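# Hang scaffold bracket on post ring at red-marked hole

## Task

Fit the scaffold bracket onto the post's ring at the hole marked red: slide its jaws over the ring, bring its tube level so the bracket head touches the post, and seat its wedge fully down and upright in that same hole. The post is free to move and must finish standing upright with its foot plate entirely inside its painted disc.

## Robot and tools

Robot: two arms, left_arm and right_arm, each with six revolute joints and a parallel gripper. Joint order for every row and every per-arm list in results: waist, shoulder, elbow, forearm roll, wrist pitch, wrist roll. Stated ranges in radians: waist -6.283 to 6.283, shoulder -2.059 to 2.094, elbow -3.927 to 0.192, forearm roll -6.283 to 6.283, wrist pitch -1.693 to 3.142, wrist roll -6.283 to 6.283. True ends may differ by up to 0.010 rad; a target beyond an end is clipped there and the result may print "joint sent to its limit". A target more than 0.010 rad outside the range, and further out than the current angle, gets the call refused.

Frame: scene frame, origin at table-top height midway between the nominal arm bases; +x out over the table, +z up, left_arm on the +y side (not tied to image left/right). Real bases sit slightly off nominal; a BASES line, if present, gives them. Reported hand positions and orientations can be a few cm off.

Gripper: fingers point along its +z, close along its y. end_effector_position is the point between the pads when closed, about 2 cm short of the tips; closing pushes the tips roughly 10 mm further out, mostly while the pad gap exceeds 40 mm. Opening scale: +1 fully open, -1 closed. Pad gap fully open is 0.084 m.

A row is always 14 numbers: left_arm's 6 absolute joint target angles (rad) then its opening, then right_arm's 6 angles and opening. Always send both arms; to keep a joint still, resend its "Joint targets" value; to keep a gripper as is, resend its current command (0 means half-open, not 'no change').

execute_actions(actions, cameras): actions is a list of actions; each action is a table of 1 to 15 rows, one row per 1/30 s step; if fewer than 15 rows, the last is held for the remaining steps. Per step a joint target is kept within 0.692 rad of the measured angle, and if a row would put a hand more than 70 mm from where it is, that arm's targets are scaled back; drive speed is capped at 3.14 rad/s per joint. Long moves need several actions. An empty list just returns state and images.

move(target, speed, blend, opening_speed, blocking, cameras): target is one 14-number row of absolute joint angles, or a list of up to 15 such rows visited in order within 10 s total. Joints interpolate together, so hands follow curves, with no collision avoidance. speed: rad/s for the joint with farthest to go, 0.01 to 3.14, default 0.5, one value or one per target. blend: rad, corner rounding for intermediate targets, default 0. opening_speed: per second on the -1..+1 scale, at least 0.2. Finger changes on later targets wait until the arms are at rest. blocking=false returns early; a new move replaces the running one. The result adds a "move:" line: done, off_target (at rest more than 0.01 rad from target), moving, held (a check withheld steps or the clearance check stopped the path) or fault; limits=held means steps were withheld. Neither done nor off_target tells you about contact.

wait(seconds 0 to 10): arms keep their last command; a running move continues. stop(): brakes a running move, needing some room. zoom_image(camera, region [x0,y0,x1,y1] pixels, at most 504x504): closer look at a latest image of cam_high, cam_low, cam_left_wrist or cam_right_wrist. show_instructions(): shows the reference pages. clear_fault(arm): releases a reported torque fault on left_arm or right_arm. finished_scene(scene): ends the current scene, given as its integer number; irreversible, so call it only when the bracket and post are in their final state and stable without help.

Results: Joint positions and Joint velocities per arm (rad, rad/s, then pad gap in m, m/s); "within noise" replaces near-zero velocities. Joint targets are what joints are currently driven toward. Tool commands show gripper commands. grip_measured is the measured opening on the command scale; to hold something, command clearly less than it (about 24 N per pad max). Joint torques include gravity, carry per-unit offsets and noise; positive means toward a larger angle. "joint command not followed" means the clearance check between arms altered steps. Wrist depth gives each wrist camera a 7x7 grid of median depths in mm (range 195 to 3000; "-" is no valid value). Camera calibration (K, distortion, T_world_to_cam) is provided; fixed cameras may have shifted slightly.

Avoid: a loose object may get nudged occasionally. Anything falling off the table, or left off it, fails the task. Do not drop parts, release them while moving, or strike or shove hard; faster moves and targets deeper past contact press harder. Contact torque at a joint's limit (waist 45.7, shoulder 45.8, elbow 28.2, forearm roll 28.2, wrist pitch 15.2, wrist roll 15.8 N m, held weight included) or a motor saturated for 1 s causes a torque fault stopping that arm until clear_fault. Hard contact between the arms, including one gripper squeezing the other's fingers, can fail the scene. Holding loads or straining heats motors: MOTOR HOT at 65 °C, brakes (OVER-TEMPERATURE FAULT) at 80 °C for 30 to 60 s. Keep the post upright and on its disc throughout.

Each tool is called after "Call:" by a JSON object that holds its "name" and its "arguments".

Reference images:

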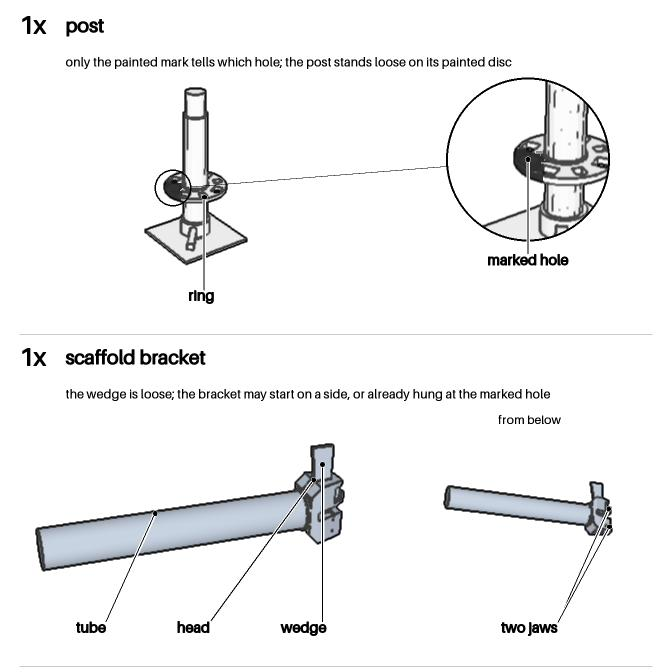

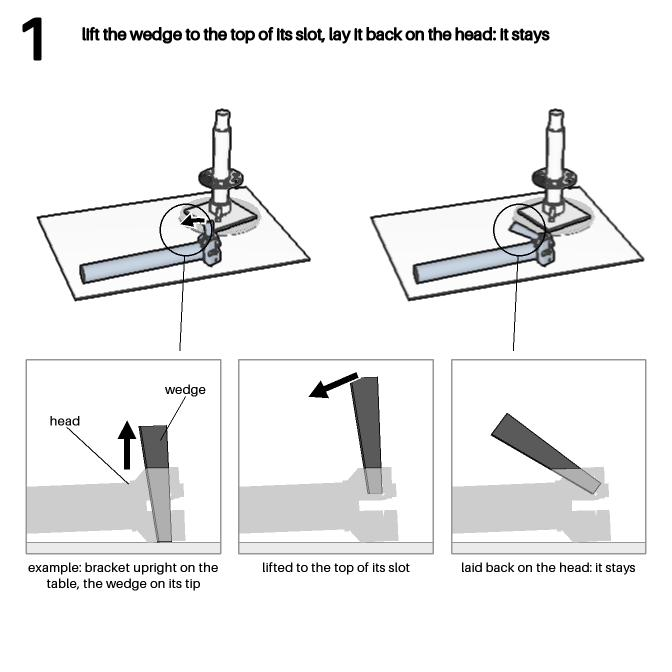

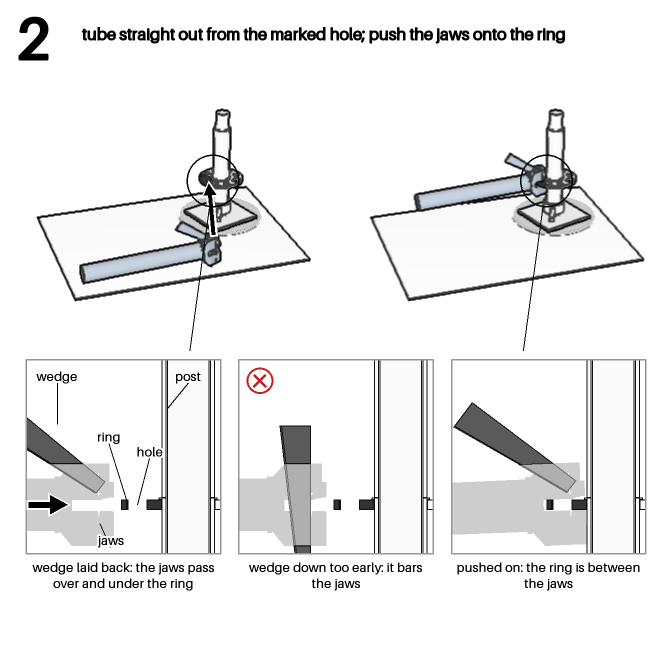

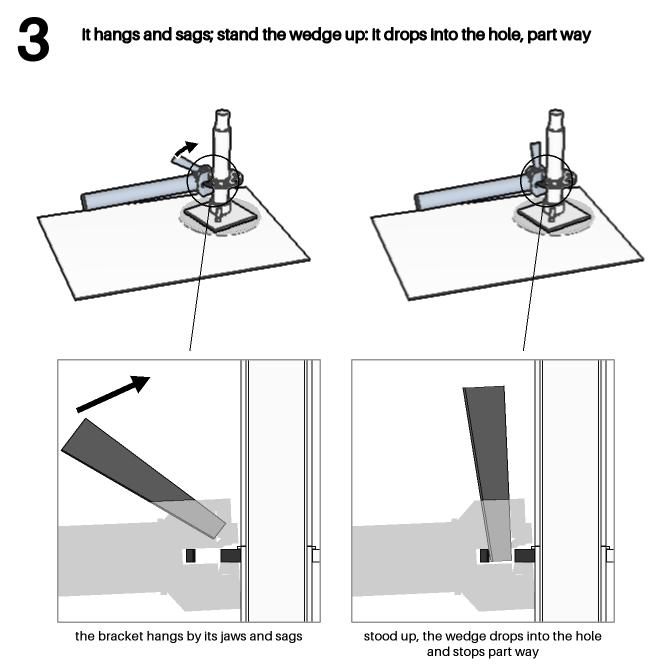

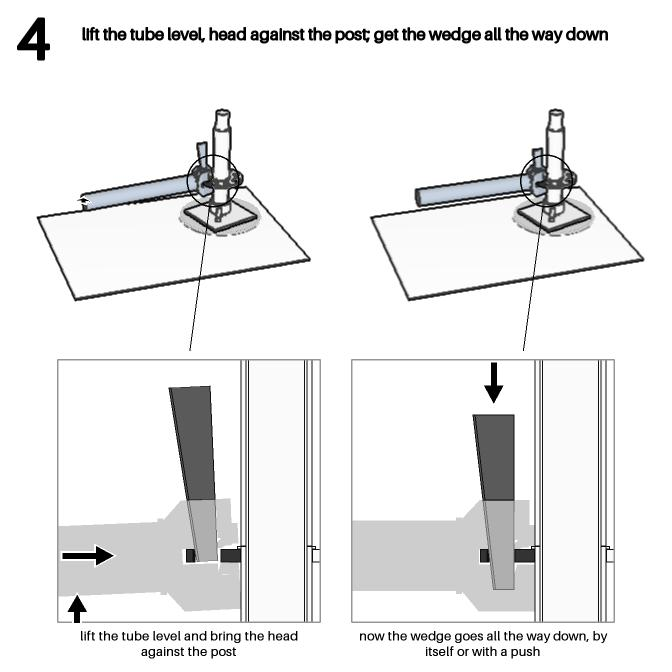

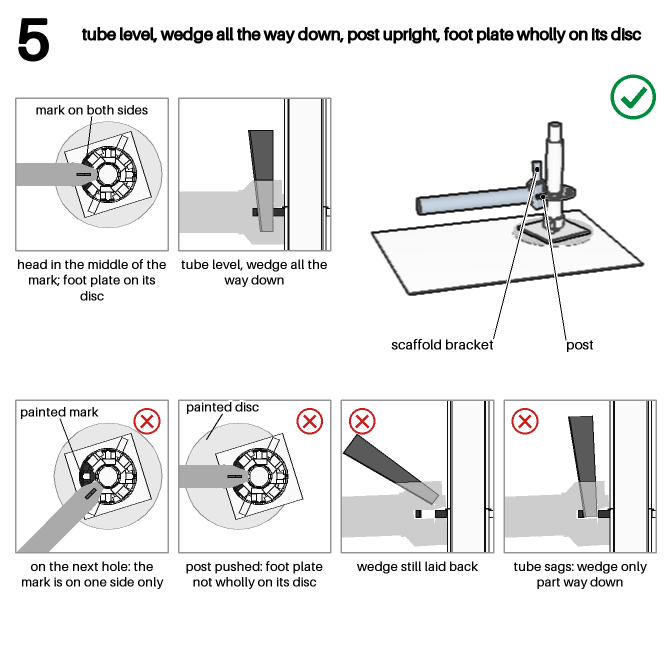

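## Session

Scene 1 done. Look at scene 2.

Call:
{"name": "execute_actions", "arguments": {"actions": []}}

Call:
{"name": "zoom_image", "arguments": {"camera": "cam_high", "region": [200, 100, 460, 330]}}

Scene clock: 0.00 s.
left_arm: end_effector_position=(+0.3688, +0.1803, +0.2124) grip_measured=+1.00 end_effector_quat_wxyz=(+0.312, +0.780, -0.478, +0.255) | right_arm: end_effector_position=(+0.5007, +0.0723, +0.2954) grip_measured=+1.00 end_effector_quat_wxyz=(-0.295, +0.859, +0.401, +0.116)
Joint positions: left_arm=[-0.15 -0.468 -0.463 -1.026 0.989 1.612 0.084] | right_arm=[0.529 0.125 -1.327 0.696 1.022 -0.703 0.084]
Joint velocities: within noise
Joint torques (N m): no reading
Wrist depth (mm): cam_left_wrist=[604 614 632 351 805 866 951 / 542 567 407 433 687 739 807 / 483 496 384 394 590 635 681 / 436 446 448 487 524 558 593 / 394 411 423 439 465 494 522 / 361 377 393 406 425 445 463 / 338 351 365 373 392 411 425] | cam_right_wrist=[2335 798 714 668 609 561 407 / 819 745 628 565 573 422 482 / 777 695 559 453 440 499 469 / 710 655 533 467 503 482 449 / 264 539 522 482 473 461 432 / 253 277 490 457 446 437 414 / 579 485 458 431 417 419 395]
Joint targets: left_arm=[-0.150 -0.468 -0.463 -1.026 0.989 1.612] | right_arm=[0.529 0.125 -1.327 0.696 1.022 -0.703]
Tool commands: left_gripper/opening=+1.0 right_gripper/opening=+1.0
camera_calibration:
cam_left_wrist: T_world_to_cam=[[-0.904993, -0.353098, 0.237296, 0.378154], [-0.412503, 0.591874, -0.692479, 0.258952], [0.104064, -0.724574, -0.681296, 0.3678], [0, 0, 0, 1]] pos_world=[0.410771, 0.246757, 0.340165]
cam_right_wrist: T_world_to_cam=[[0.753549, -0.496629, -0.430725, -0.179046], [-0.655543, -0.616781, -0.435712, 0.572007], [-0.0492754, 0.610689, -0.790336, 0.34107], [0, 0, 0, 1]] pos_world=[0.526701, 0.055596, 0.44167]

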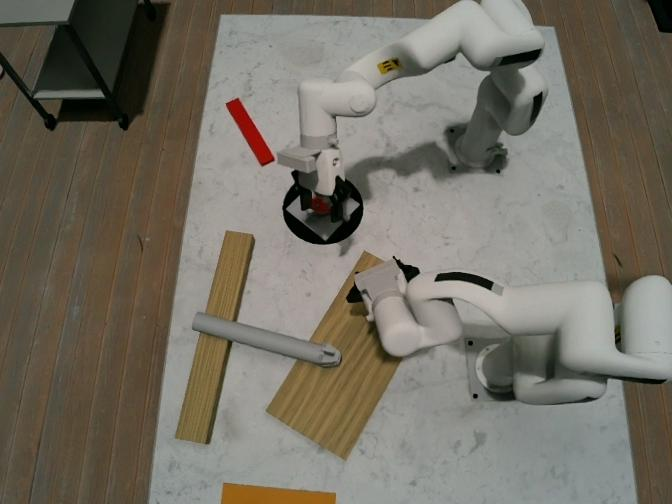

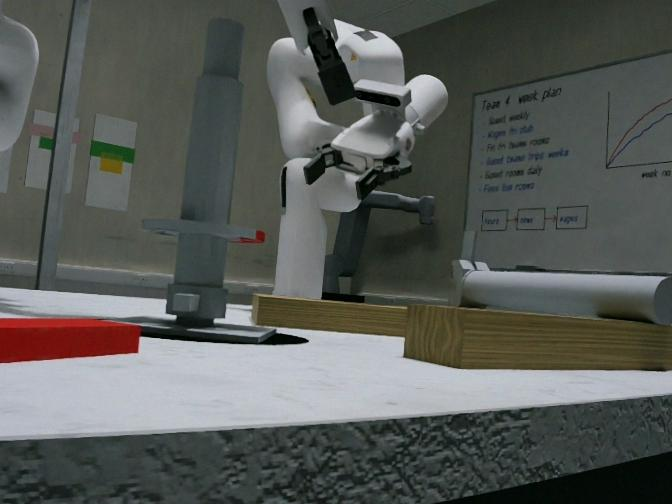

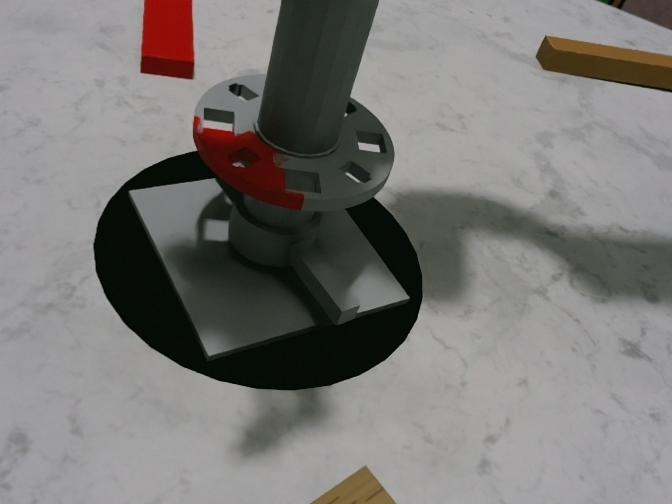

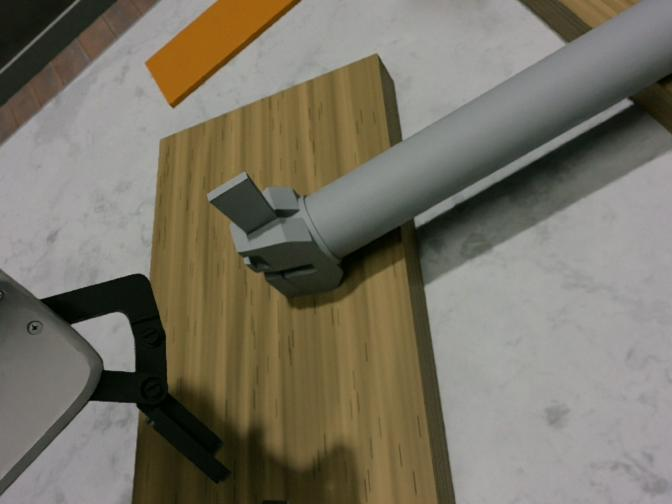

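Scaled by 1.938 from the camera's 672x504 image, which has a finer 960x720 frame.

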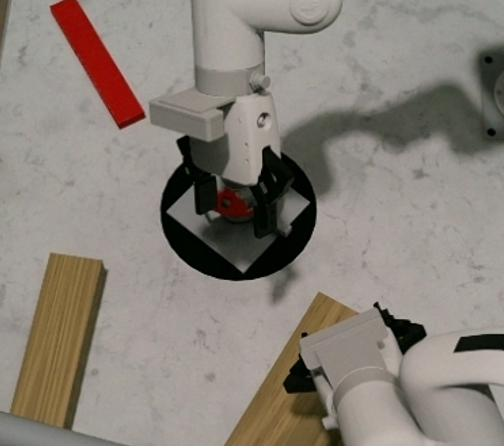

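Call:
{"name": "move", "arguments": {"target": [[-0.15,-0.468,-0.463,-1.026,0.989,1.612,1,0.529,-0.3,-1.327,0.696,1.022,-0.703,1],[-0.15,-0.468,-0.463,-1.026,0.989,1.612,1,-0.4,-0.3,-0.9,0,0.6,0,1],[-0.6955,0.035,-1.3319,0,1.2969,0.388,1,-0.4,-0.3,-0.9,0,0.6,0,1]], "speed": 0.8}}

Call:
{"name": "zoom_image", "arguments": {"camera": "cam_high", "region": [250, 130, 410, 270]}}

Call:
{"name": "zoom_image", "arguments": {"camera": "cam_high", "region": [170, 220, 420, 470]}}

Scene clock: 22.17 s.
left_arm: end_effector_position=(+0.4247, +0.0631, +0.2799) grip_measured=+1.00 end_effector_quat_wxyz=(+0.000, +0.866, -0.500, +0.000) | right_arm: end_effector_position=(+0.5197, -0.5158, +0.3381) grip_measured=+1.00 end_effector_quat_wxyz=(+0.064, +0.932, -0.208, +0.288)
Joint positions: left_arm=[-0.695 0.035 -1.332 0 1.297 0.388 0.084] | right_arm=[-0.4 -0.3 -0.9 0 0.6 0 0.084]
Joint velocities: within noise
Joint torques (N m): left_arm=[-0.41 -19.62 -21.78 0.14 -1.3 -0.22] | right_arm=[-0.49 -11.89 -11.97 -0.65 -3.18 -0.04]
Wrist depth (mm): cam_left_wrist=[408 408 408 303 256 303 407 / 409 409 409 304 304 402 407 / 409 408 408 402 402 408 407 / 410 409 409 409 409 408 408 / 410 409 409 410 409 409 408 / 410 410 410 411 409 409 409 / 411 410 409 376 371 409 408] | cam_right_wrist=[1846 1886 1834 1520 1553 1821 1851 / 1760 1744 1743 1699 1735 673 1726 / 1600 1588 1603 617 617 614 1580 / 1492 580 579 579 577 575 574 / 546 526 545 543 542 541 539 / 497 505 514 513 512 512 510 / 471 479 479 477 477 475 474]
Joint targets: left_arm=[-0.696 0.035 -1.332 0.000 1.297 0.388] | right_arm=[-0.400 -0.300 -0.900 0.000 0.600 0.000]
move: done
camera_calibration:
cam_left_wrist: T_world_to_cam=[[-0.865871, -0.500215, -0.00725583, 0.432423], [-0.500257, 0.865856, 0.00606414, 0.222531], [0.00324912, 0.00888055, -0.999955, 0.408816], [0, 0, 0, 1]] pos_world=[0.484416, 0.0199944, 0.410586]
cam_right_wrist: T_world_to_cam=[[-0.420185, -0.907252, -0.0183966, -0.208303], [-0.743618, 0.355877, -0.566025, 0.831849], [0.520074, -0.224155, -0.824183, 0.0197119], [0, 0, 0, 1]] pos_world=[0.5208, -0.480601, 0.483261]

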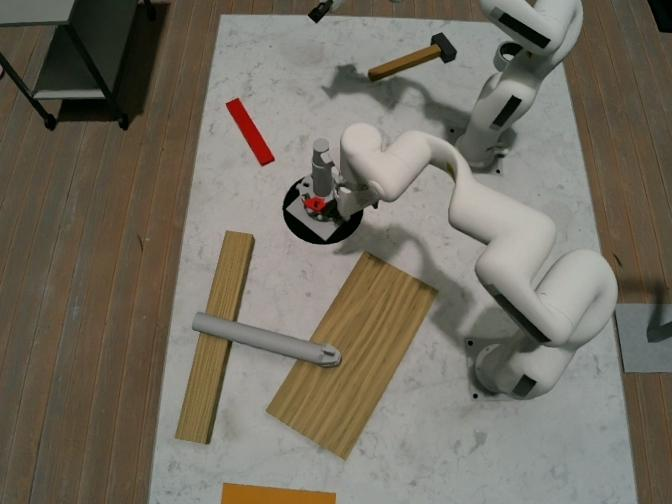

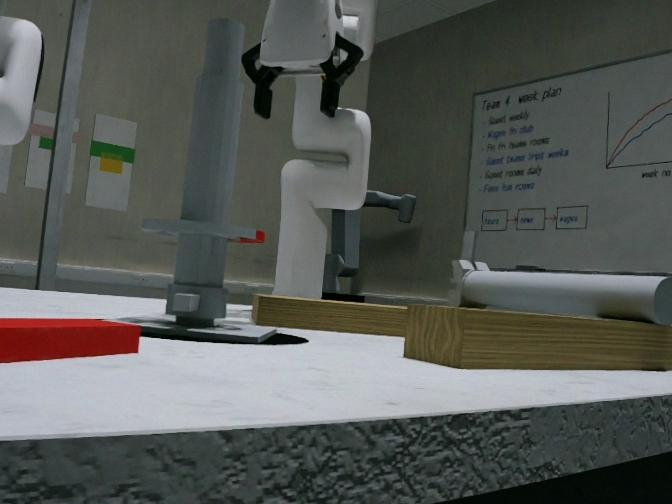

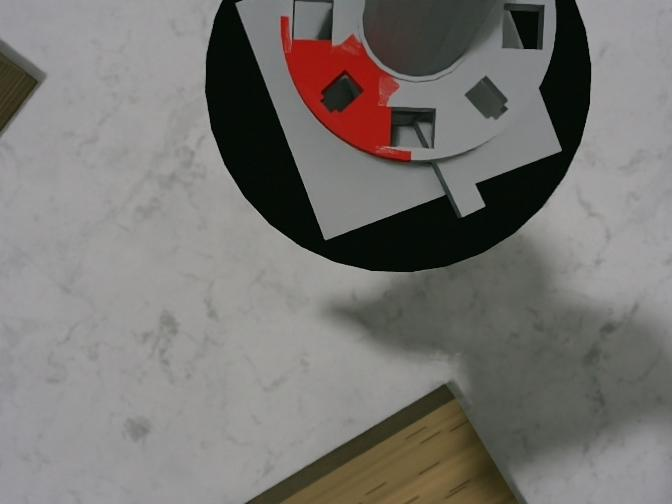

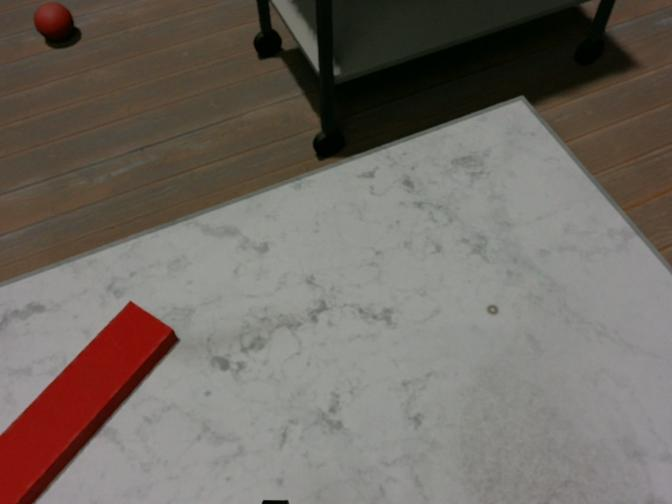

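Scaled by 3.150 from the camera's 672x504 image, which has a finer 960x720 frame.

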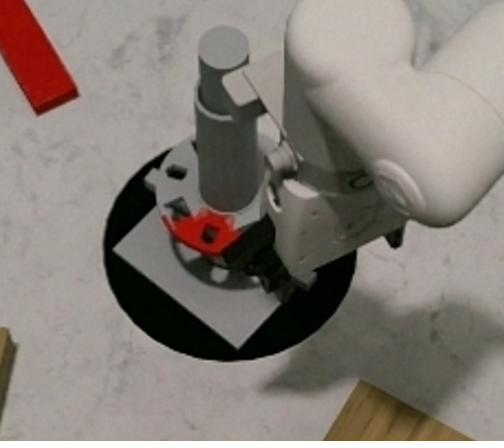

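Scaled by 2.016 from the camera's 672x504 image, which has a finer 960x720 frame.

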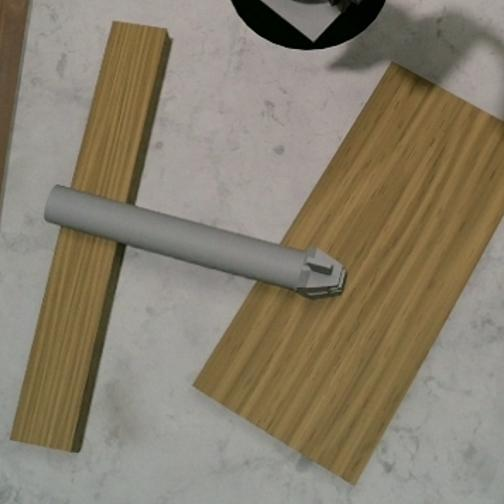

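Call:
{"name": "move", "arguments": {"target": [[-0.208,0.2541,-1.6092,0,1.3551,-3.069,1,-0.4,-0.3,-0.9,0,0.6,0,1]], "speed": 0.8}}

Scene clock: 65.27 s.
left_arm: end_effector_position=(+0.5796, +0.2692, +0.2798) grip_measured=+1.00 end_effector_quat_wxyz=(+0.000, +0.122, +0.993, +0.000) | right_arm: end_effector_position=(+0.5197, -0.5158, +0.3381) grip_measured=+1.00 end_effector_quat_wxyz=(+0.064, +0.932, -0.208, +0.288)
Joint positions: left_arm=[-0.208 0.254 -1.609 0 1.355 -3.069 0.084] | right_arm=[-0.4 -0.3 -0.9 0 0.6 0 0.084]
Joint velocities: within noise
Joint torques (N m): left_arm=[0.54 -23.9 -21.39 -0.42 -1.14 -0.11] | right_arm=[0.09 -11.9 -12.14 -0.31 -2.97 -0.13]
Wrist depth (mm): cam_left_wrist=[372 372 371 371 370 369 368 / 372 371 371 370 370 293 369 / 410 372 372 371 370 307 369 / 411 410 409 409 371 310 370 / 411 410 410 409 409 311 407 / 411 410 410 409 409 311 407 / 411 411 410 410 409 312 407] | cam_right_wrist=[1857 1899 1845 1530 1569 1833 1871 / 1759 1752 1750 1696 1752 674 1719 / 1597 1593 1593 616 616 614 1573 / 1491 580 581 580 576 574 575 / 547 525 544 543 543 542 538 / 496 506 513 513 512 510 511 / 471 480 479 477 476 475 475]
Joint targets: left_arm=[-0.208 0.254 -1.609 0.000 1.355 -3.069] | right_arm=[-0.400 -0.300 -0.900 0.000 0.600 0.000]
move: done
camera_calibration:
cam_left_wrist: T_world_to_cam=[[0.241763, 0.970307, -0.00744152, -0.368181], [0.970326, -0.241721, 0.0061378, -0.432597], [0.00415678, -0.0087046, -0.999953, 0.410589], [0, 0, 0, 1]] pos_world=[0.507067, 0.256255, 0.410486]
cam_right_wrist: T_world_to_cam=[[-0.420185, -0.907252, -0.0183966, -0.208303], [-0.743618, 0.355877, -0.566025, 0.831849], [0.520074, -0.224155, -0.824183, 0.0197119], [0, 0, 0, 1]] pos_world=[0.5208, -0.480601, 0.483261]

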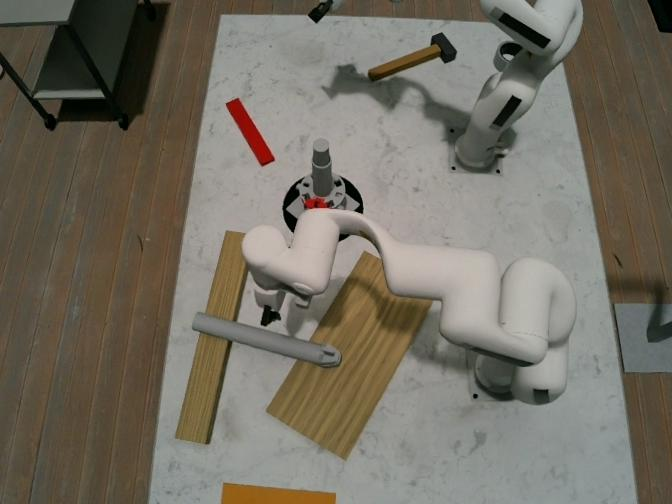

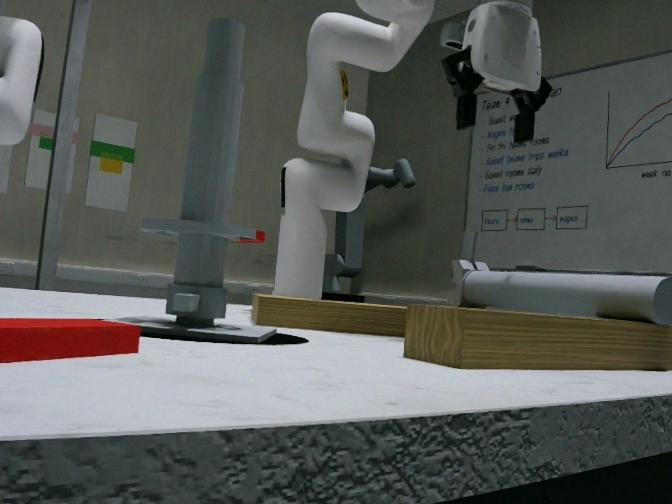

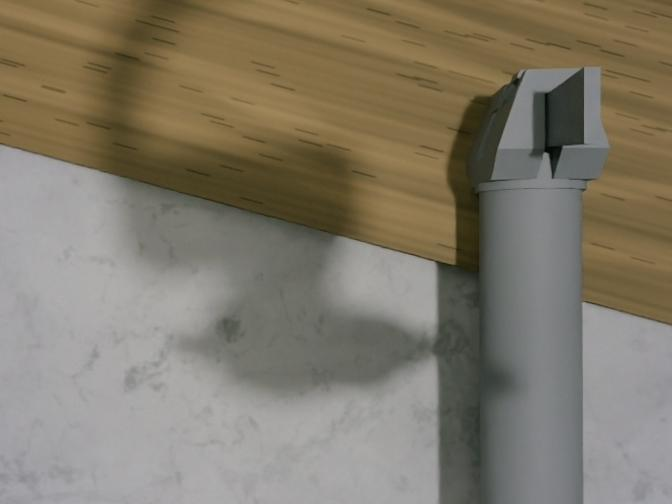

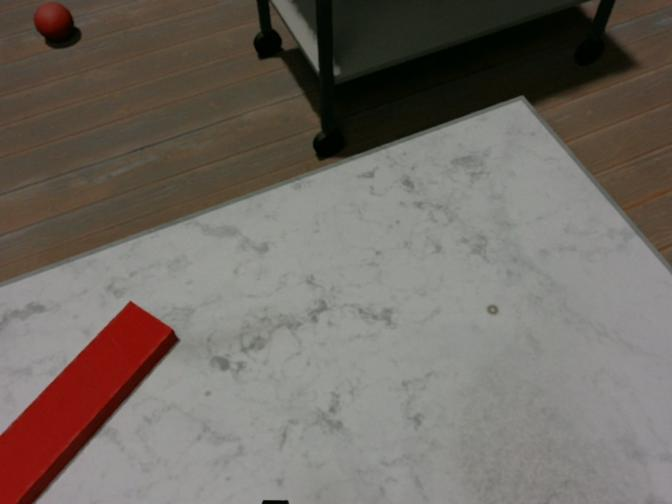

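Call:
{"name": "move", "arguments": {"target": [[-0.0836,0.1854,-1.3462,0,1.1608,0.197,1,-0.4,-0.3,-0.9,0,0.6,0,-1],[-0.0836,0.3659,-1.1581,0,0.7922,0.197,1,-0.4,-0.3,-0.9,0,0.6,0,-1],[-0.0836,0.3659,-1.1581,0,0.7922,0.197,-1,-0.4,-0.3,-0.9,0,0.6,0,-1],[-0.0836,0.2943,-1.1934,0,0.8991,0.197,-1,-0.4,-0.3,-0.9,0,0.6,0,-1]], "speed": [0.8,0.3,0.3,0.12], "opening_speed": 1.2}}

Scene clock: 109.33 s.
left_arm: end_effector_position=(+0.5627, +0.3384, +0.1197) grip_measured=+0.09 end_effector_quat_wxyz=(+0.000, +0.993, -0.122, +0.000) | right_arm: end_effector_position=(+0.5197, -0.5158, +0.3381) grip_measured=-1.00 end_effector_quat_wxyz=(+0.064, +0.932, -0.208, +0.288)
Joint positions: left_arm=[-0.084 0.294 -1.193 0 0.899 0.197 0.048] | right_arm=[-0.4 -0.3 -0.9 0 0.6 0 0]
Joint velocities: within noise
Joint torques (N m): left_arm=[-0.55 -31.94 -27.79 -0.51 -2.1 0.12] | right_arm=[-0.15 -12.16 -12.07 -0.36 -2.99 -0.11]
Wrist depth (mm): cam_left_wrist=[248 247 247 - - - 246 / 247 247 247 - - - 246 / 248 248 248 - - - 247 / 248 248 248 - - - 247 / 248 248 248 - - - 247 / 225 247 248 - - - 247 / 210 211 210 - - - 248] | cam_right_wrist=[1847 1899 1839 1530 1576 1820 1868 / 1761 1741 1752 1701 1732 672 1728 / 1591 1595 1589 616 615 614 1587 / 1503 580 579 576 576 576 575 / 546 526 546 544 543 541 539 / 496 506 514 513 510 510 511 / 470 479 477 478 477 475 475]
Joint targets: left_arm=[-0.084 0.294 -1.193 0.000 0.899 0.197] | right_arm=[-0.400 -0.300 -0.900 0.000 0.600 0.000]
move: done
camera_calibration:
cam_left_wrist: T_world_to_cam=[[-0.24167, -0.97033, -0.00744211, 0.496374], [-0.97035, 0.241627, 0.00613711, 0.529846], [-0.00415681, 0.0087046, -0.999953, 0.249955], [0, 0, 0, 1]] pos_world=[0.635134, 0.351445, 0.250386]
cam_right_wrist: T_world_to_cam=[[-0.420185, -0.907252, -0.0183966, -0.208303], [-0.743618, 0.355877, -0.566025, 0.831849], [0.520074, -0.224155, -0.824183, 0.0197119], [0, 0, 0, 1]] pos_world=[0.5208, -0.480601, 0.483261]

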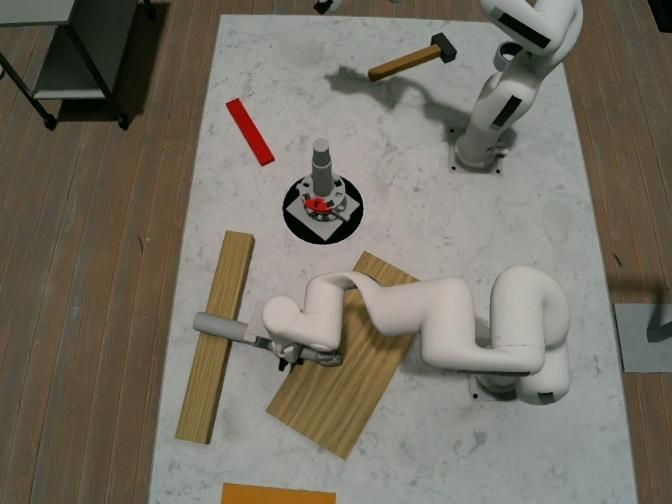

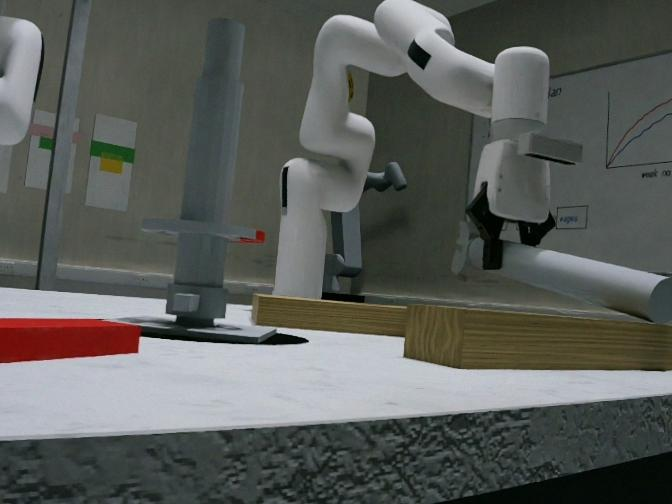

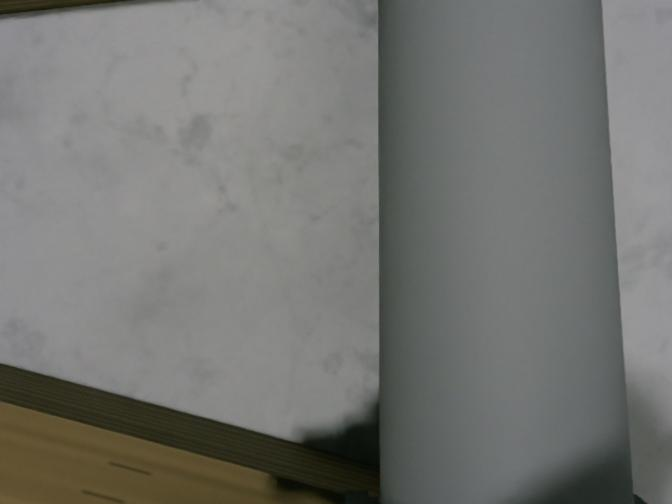

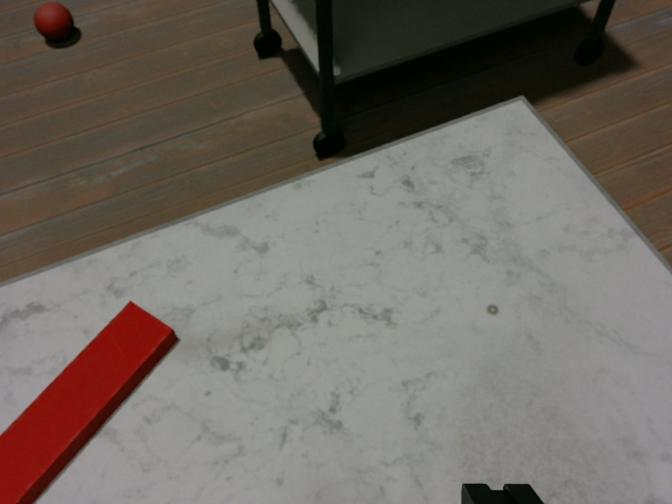

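Call:
{"name": "move", "arguments": {"target": [[-0.0836,0.3659,-1.1581,0,0.7922,0.197,-1,-0.4,-0.3,-0.9,0,0.6,0,-1],[-0.0836,0.3659,-1.1581,0,0.7922,0.197,1,-0.4,-0.3,-0.9,0,0.6,0,-1],[-0.091,0.4242,-1.2475,0,0.8233,0.189,1,-0.4,-0.3,-0.9,0,0.6,0,-1],[-0.091,0.4242,-1.2475,0,0.8233,0.189,-1,-0.4,-0.3,-0.9,0,0.6,0,-1],[-0.091,0.3562,-1.2829,0,0.9267,0.189,-1,-0.4,-0.3,-0.9,0,0.6,0,-1]], "speed": [0.12,0.2,0.2,0.2,0.12], "opening_speed": 1.2}}

Scene clock: 128.70 s.
left_arm: end_effector_position=(+0.5821, +0.3335, +0.1197) grip_measured=+0.09 end_effector_quat_wxyz=(+0.000, +0.993, -0.121, +0.000) | right_arm: end_effector_position=(+0.5197, -0.5158, +0.3381) grip_measured=-1.00 end_effector_quat_wxyz=(+0.064, +0.932, -0.208, +0.288)
Joint positions: left_arm=[-0.091 0.356 -1.283 0 0.927 0.189 0.048] | right_arm=[-0.4 -0.3 -0.9 0 0.6 0 0]
Joint velocities: within noise
Joint torques (N m): left_arm=[0.16 -34.54 -29.14 -0.11 -2.43 0.24] | right_arm=[-0.1 -12.39 -12.06 -0.38 -2.97 -0.15]
Wrist depth (mm): cam_left_wrist=[220 228 238 - - - 246 / 247 247 247 - - - 247 / 248 248 247 - - - 247 / 248 248 248 - - - 247 / 248 248 248 - - - 247 / 248 248 248 - - - 247 / 223 239 248 - - - 248] | cam_right_wrist=[1849 1906 1844 1527 1567 1826 1858 / 1749 1749 1743 1707 1728 672 1726 / 1611 1596 1604 616 615 614 1575 / 1498 579 579 578 576 575 574 / 547 525 545 544 544 541 541 / 497 506 512 512 512 510 510 / 470 478 479 478 477 476 475]
Joint targets: left_arm=[-0.091 0.356 -1.283 0.000 0.927 0.189] | right_arm=[-0.400 -0.300 -0.900 0.000 0.600 0.000]
move: done
camera_calibration:
cam_left_wrist: T_world_to_cam=[[-0.241058, -0.970482, -0.00744595, 0.495984], [-0.970502, 0.241016, 0.00613261, 0.550266], [-0.004157, 0.00870463, -0.999953, 0.250079], [0, 0, 0, 1]] pos_world=[0.654635, 0.346544, 0.250386]
cam_right_wrist: T_world_to_cam=[[-0.420185, -0.907252, -0.0183966, -0.208303], [-0.743618, 0.355877, -0.566025, 0.831849], [0.520074, -0.224155, -0.824183, 0.0197119], [0, 0, 0, 1]] pos_world=[0.5208, -0.480601, 0.483261]

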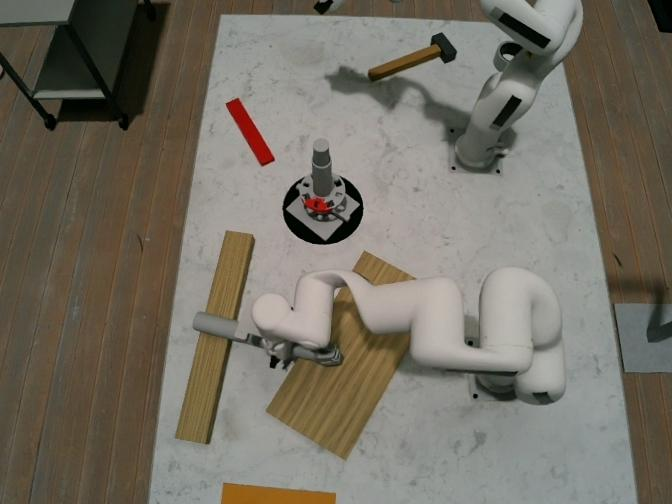

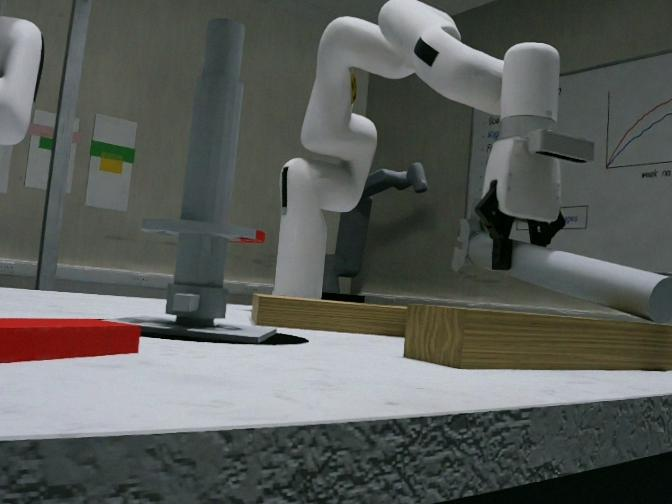

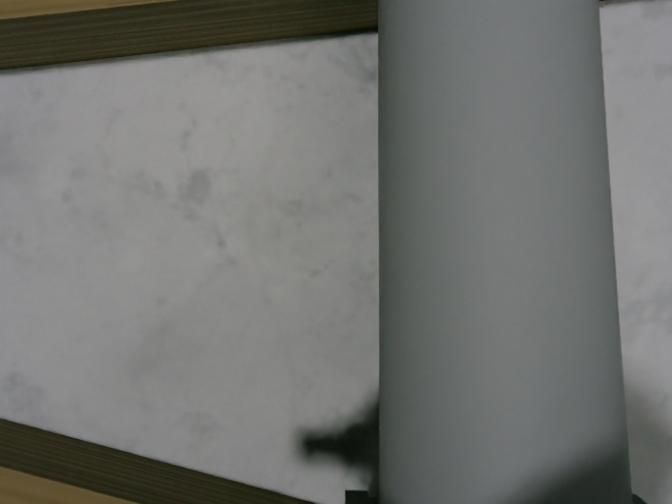

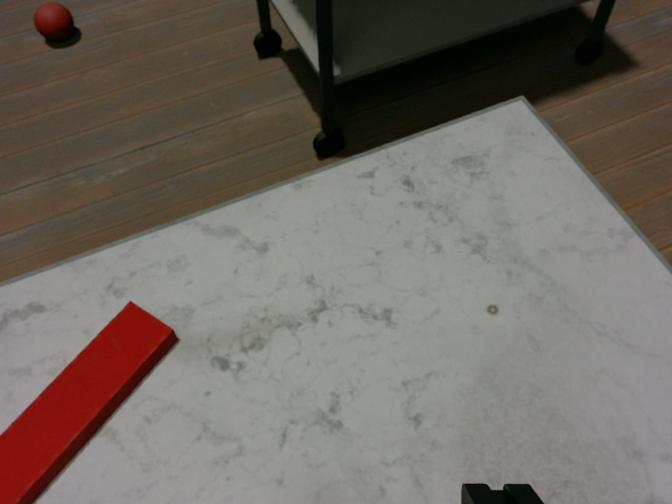

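Call:
{"name": "move", "arguments": {"target": [[-0.091,0.4242,-1.2475,0,0.8233,0.189,-1,-0.4,-0.3,-0.9,0,0.6,0,-1],[-0.091,0.4242,-1.2475,0,0.8233,0.189,1,-0.4,-0.3,-0.9,0,0.6,0,-1],[-0.1008,0.5147,-1.3895,0,0.8748,0.1795,1,-0.4,-0.3,-0.9,0,0.6,0,-1],[-0.1008,0.5147,-1.3895,0,0.8748,0.1795,-1,-0.4,-0.3,-0.9,0,0.6,0,-1],[-0.1008,0.4519,-1.4255,0,0.9736,0.1795,-1,-0.4,-0.3,-0.9,0,0.6,0,-1]], "speed": [0.12,0.2,0.2,0.2,0.12], "opening_speed": 1.2, "cameras": ["cam_high","cam_low"]}}

Scene clock: 145.07 s.
left_arm: end_effector_position=(+0.6112, +0.3263, +0.1195) grip_measured=+0.09 end_effector_quat_wxyz=(+0.000, +0.993, -0.121, +0.000) | right_arm: end_effector_position=(+0.5197, -0.5158, +0.3381) grip_measured=-1.00 end_effector_quat_wxyz=(+0.064, +0.932, -0.208, +0.288)
Joint positions: left_arm=[-0.101 0.452 -1.425 0 0.973 0.179 0.048] | right_arm=[-0.4 -0.3 -0.9 0 0.6 0 0]
Joint velocities: within noise
Joint torques (N m): left_arm=[-0.12 -36.37 -28.46 -0.04 -2.19 -0.09] | right_arm=[-0.12 -12.36 -12.14 -0.31 -3.01 -0.12]
Wrist depth (mm): cam_left_wrist=[200 200 - - - - - / 200 200 - - - - 246 / 247 248 - - - - 246 / 248 247 - - - - 247 / 248 248 - - - - 247 / 248 248 - - - - 247 / 249 248 248 - - - 247] | cam_right_wrist=[1833 1896 1849 1529 1559 1829 1878 / 1758 1759 1751 1705 1743 673 1719 / 1591 1596 1590 615 615 614 1577 / 1498 580 579 578 575 574 574 / 548 526 544 544 542 542 540 / 497 506 515 513 511 510 510 / 470 480 479 478 477 476 474]
Joint targets: left_arm=[-0.101 0.452 -1.426 0.000 0.974 0.179] | right_arm=[-0.400 -0.300 -0.900 0.000 0.600 0.000]
move: done
Images, in order (width x height): cam_high 672x504, cam_low 672x504.

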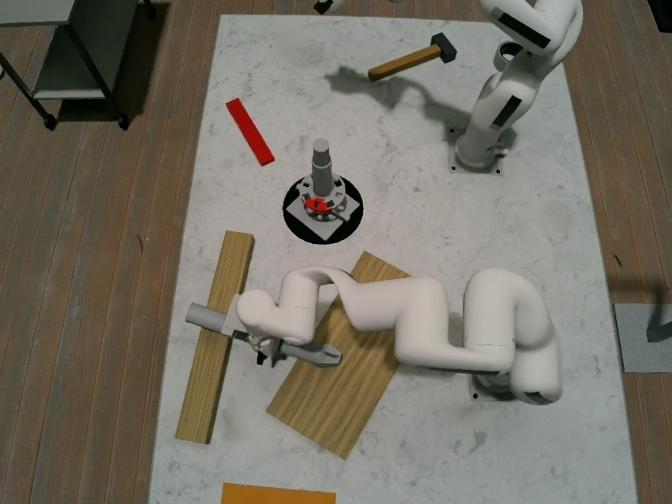

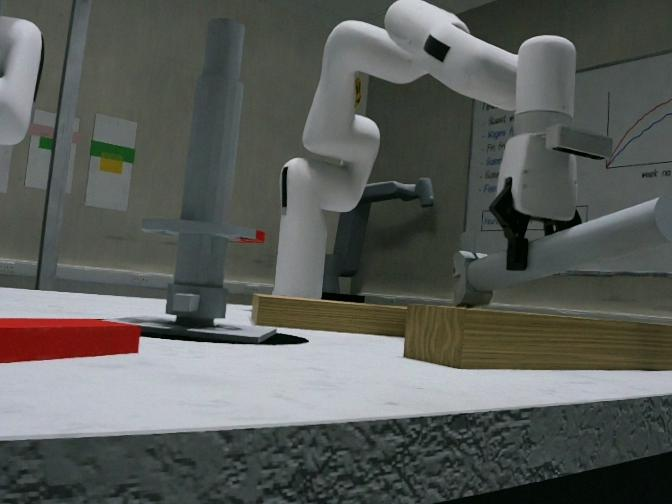

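Call:
{"name": "move", "arguments": {"target": [[-0.1008,0.5147,-1.3895,0,0.8748,0.1795,-1,-0.4,-0.3,-0.9,0,0.6,0,-1],[-0.1008,0.5147,-1.3895,0,0.8748,0.1795,1,-0.4,-0.3,-0.9,0,0.6,0,-1],[-0.0962,0.4688,-1.3167,0,0.8479,0.1841,1,-0.4,-0.3,-0.9,0,0.6,0,-1],[-0.0962,0.4688,-1.3167,0,0.8479,0.1841,-1,-0.4,-0.3,-0.9,0,0.6,0,-1],[-0.0962,0.4034,-1.3524,0,0.949,0.1841,-1,-0.4,-0.3,-0.9,0,0.6,0,-1]], "speed": [0.12,0.2,0.2,0.2,0.12], "opening_speed": 1.2, "cameras": ["cam_high","cam_low"]}}

Scene clock: 162.37 s.
left_arm: end_effector_position=(+0.5966, +0.3298, +0.1196) grip_measured=+0.09 end_effector_quat_wxyz=(+0.000, +0.993, -0.121, +0.000) | right_arm: end_effector_position=(+0.5197, -0.5158, +0.3381) grip_measured=-1.00 end_effector_quat_wxyz=(+0.064, +0.932, -0.208, +0.288)
Joint positions: left_arm=[-0.096 0.404 -1.352 0 0.949 0.184 0.048] | right_arm=[-0.4 -0.3 -0.9 0 0.6 0 0]
Joint velocities: within noise
Joint torques (N m): left_arm=[0.39 -35.04 -29 -0.45 -2.15 -0.08] | right_arm=[-0.25 -12.32 -12.1 -0.36 -2.98 -0.13]
Wrist depth (mm): cam_left_wrist=[200 200 199 - - - 246 / 243 247 247 - - - 246 / 248 247 247 - - - 246 / 248 247 247 - - - 247 / 248 248 248 - - - 247 / 248 248 248 - - - 247 / 248 248 249 - - - 247] | cam_right_wrist=[1853 1889 1852 1524 1575 1819 1860 / 1762 1760 1747 1694 1750 674 1737 / 1613 1602 1594 615 615 613 1579 / 1501 578 580 579 577 576 573 / 547 526 545 543 541 541 541 / 496 505 514 514 512 511 510 / 471 479 479 477 477 476 476]
Joint targets: left_arm=[-0.096 0.403 -1.352 0.000 0.949 0.184] | right_arm=[-0.400 -0.300 -0.900 0.000 0.600 0.000]
move: done
Images, in order (width x height): cam_high 672x504, cam_low 672x504.

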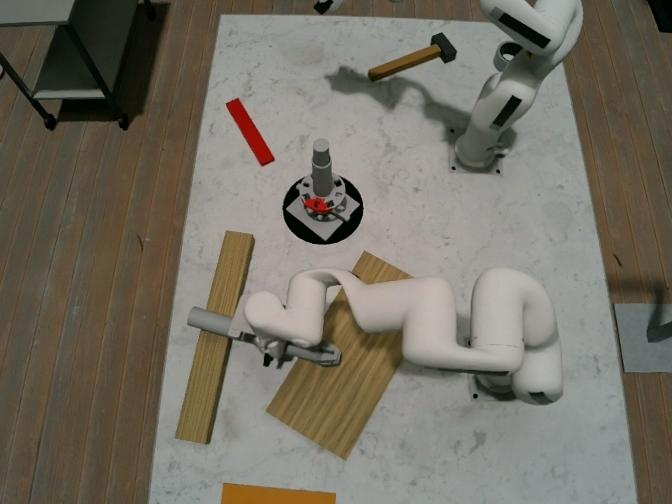

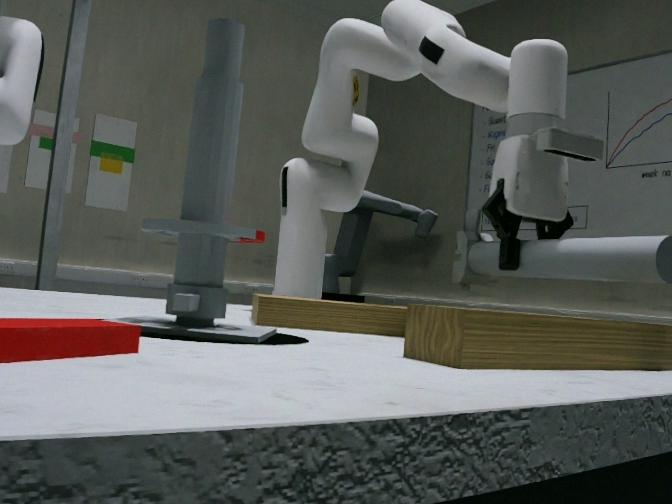

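Call:
{"name": "move", "arguments": {"target": [[-0.036,-0.0334,-0.771,0,0.8044,-1.257,-1,-0.4,-0.3,-0.9,0,0.6,0,-1],[-0.036,0.0595,-0.7328,0,0.6733,-1.257,-1,-0.4,-0.3,-0.9,0,0.6,0,-1]], "speed": [0.35,0.08]}}

Scene clock: 171.20 s.
left_arm: end_effector_position=(+0.4577, +0.3634, +0.0770) grip_measured=+0.09 end_effector_quat_wxyz=(+0.000, +0.809, +0.588, +0.000) | right_arm: end_effector_position=(+0.5197, -0.5158, +0.3381) grip_measured=-1.00 end_effector_quat_wxyz=(+0.064, +0.932, -0.208, +0.288)
Joint positions: left_arm=[-0.036 0.059 -0.733 0 0.673 -1.257 0.048] | right_arm=[-0.4 -0.3 -0.9 0 0.6 0 0]
Joint velocities: within noise
Joint torques (N m): left_arm=[-0.03 -22.23 -22.62 -0.3 -2.28 -0.19] | right_arm=[-0.15 -12.21 -12.11 -0.33 -3.07 -0.16]
Wrist depth (mm): cam_left_wrist=[- - - - - - - / - - - - - - - / - - - - - - - / - - - - - - - / - - - - - - - / - - - - - - - / - - - - - - -] | cam_right_wrist=[1834 1908 1836 1531 1571 1826 1873 / 1757 1747 1749 1702 1727 674 1726 / 1604 1590 1592 616 614 612 1577 / 1499 580 579 578 577 576 574 / 548 527 546 545 543 540 538 / 496 505 513 513 512 511 509 / 471 479 478 477 477 476 475]
Joint targets: left_arm=[-0.036 0.059 -0.733 0.000 0.673 -1.257] | right_arm=[-0.400 -0.300 -0.900 0.000 0.600 0.000]
move: done
camera_calibration:
cam_left_wrist: T_world_to_cam=[[0.951309, -0.30815, -0.00737827, -0.291785], [-0.308109, -0.951331, 0.00610651, 0.552666], [-0.00890089, -0.00353586, -0.999954, 0.213123], [0, 0, 0, 1]] pos_world=[0.449756, 0.436609, 0.207586]
cam_right_wrist: T_world_to_cam=[[-0.420185, -0.907252, -0.0183966, -0.208303], [-0.743618, 0.355877, -0.566025, 0.831849], [0.520074, -0.224155, -0.824183, 0.0197119], [0, 0, 0, 1]] pos_world=[0.5208, -0.480601, 0.483261]

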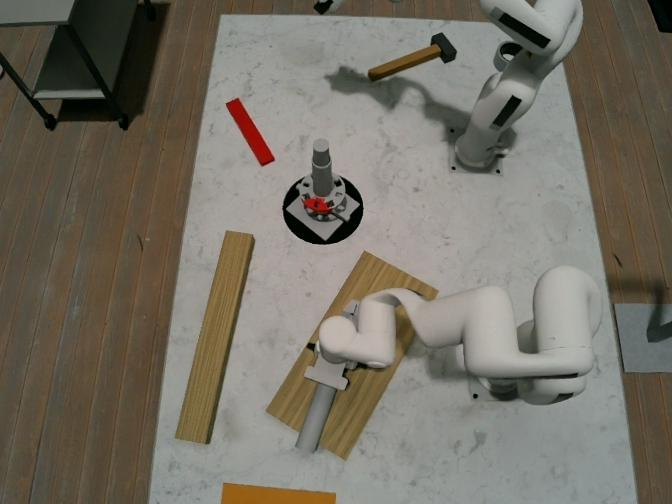

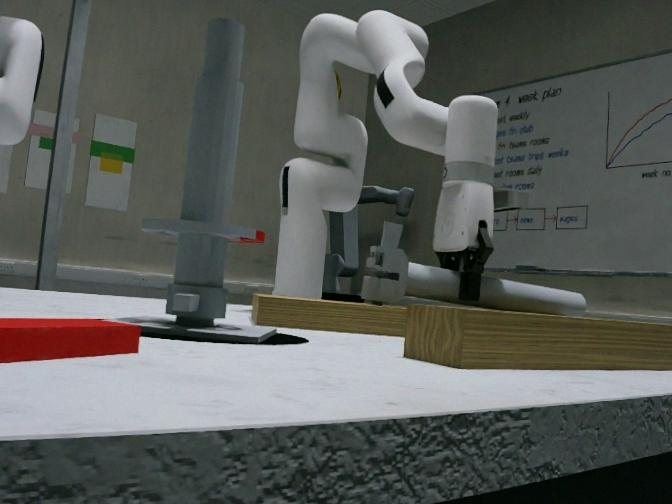

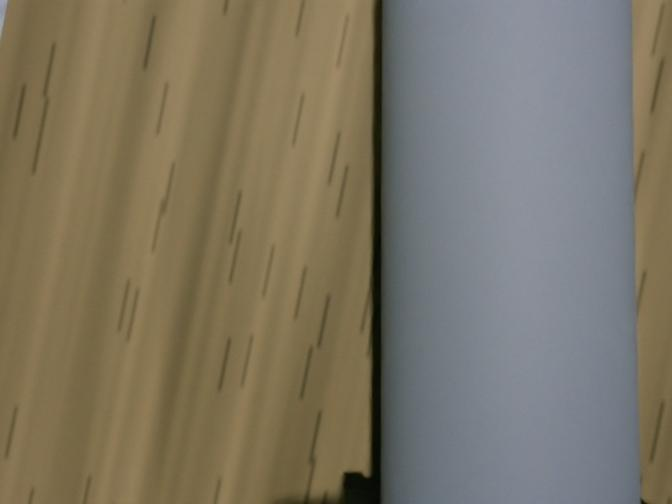

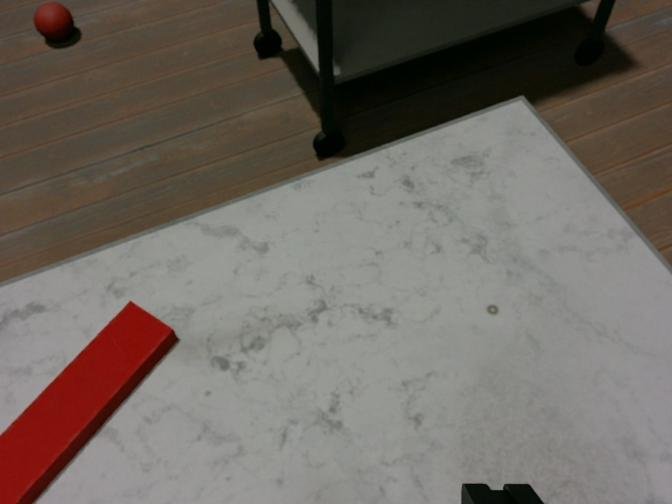

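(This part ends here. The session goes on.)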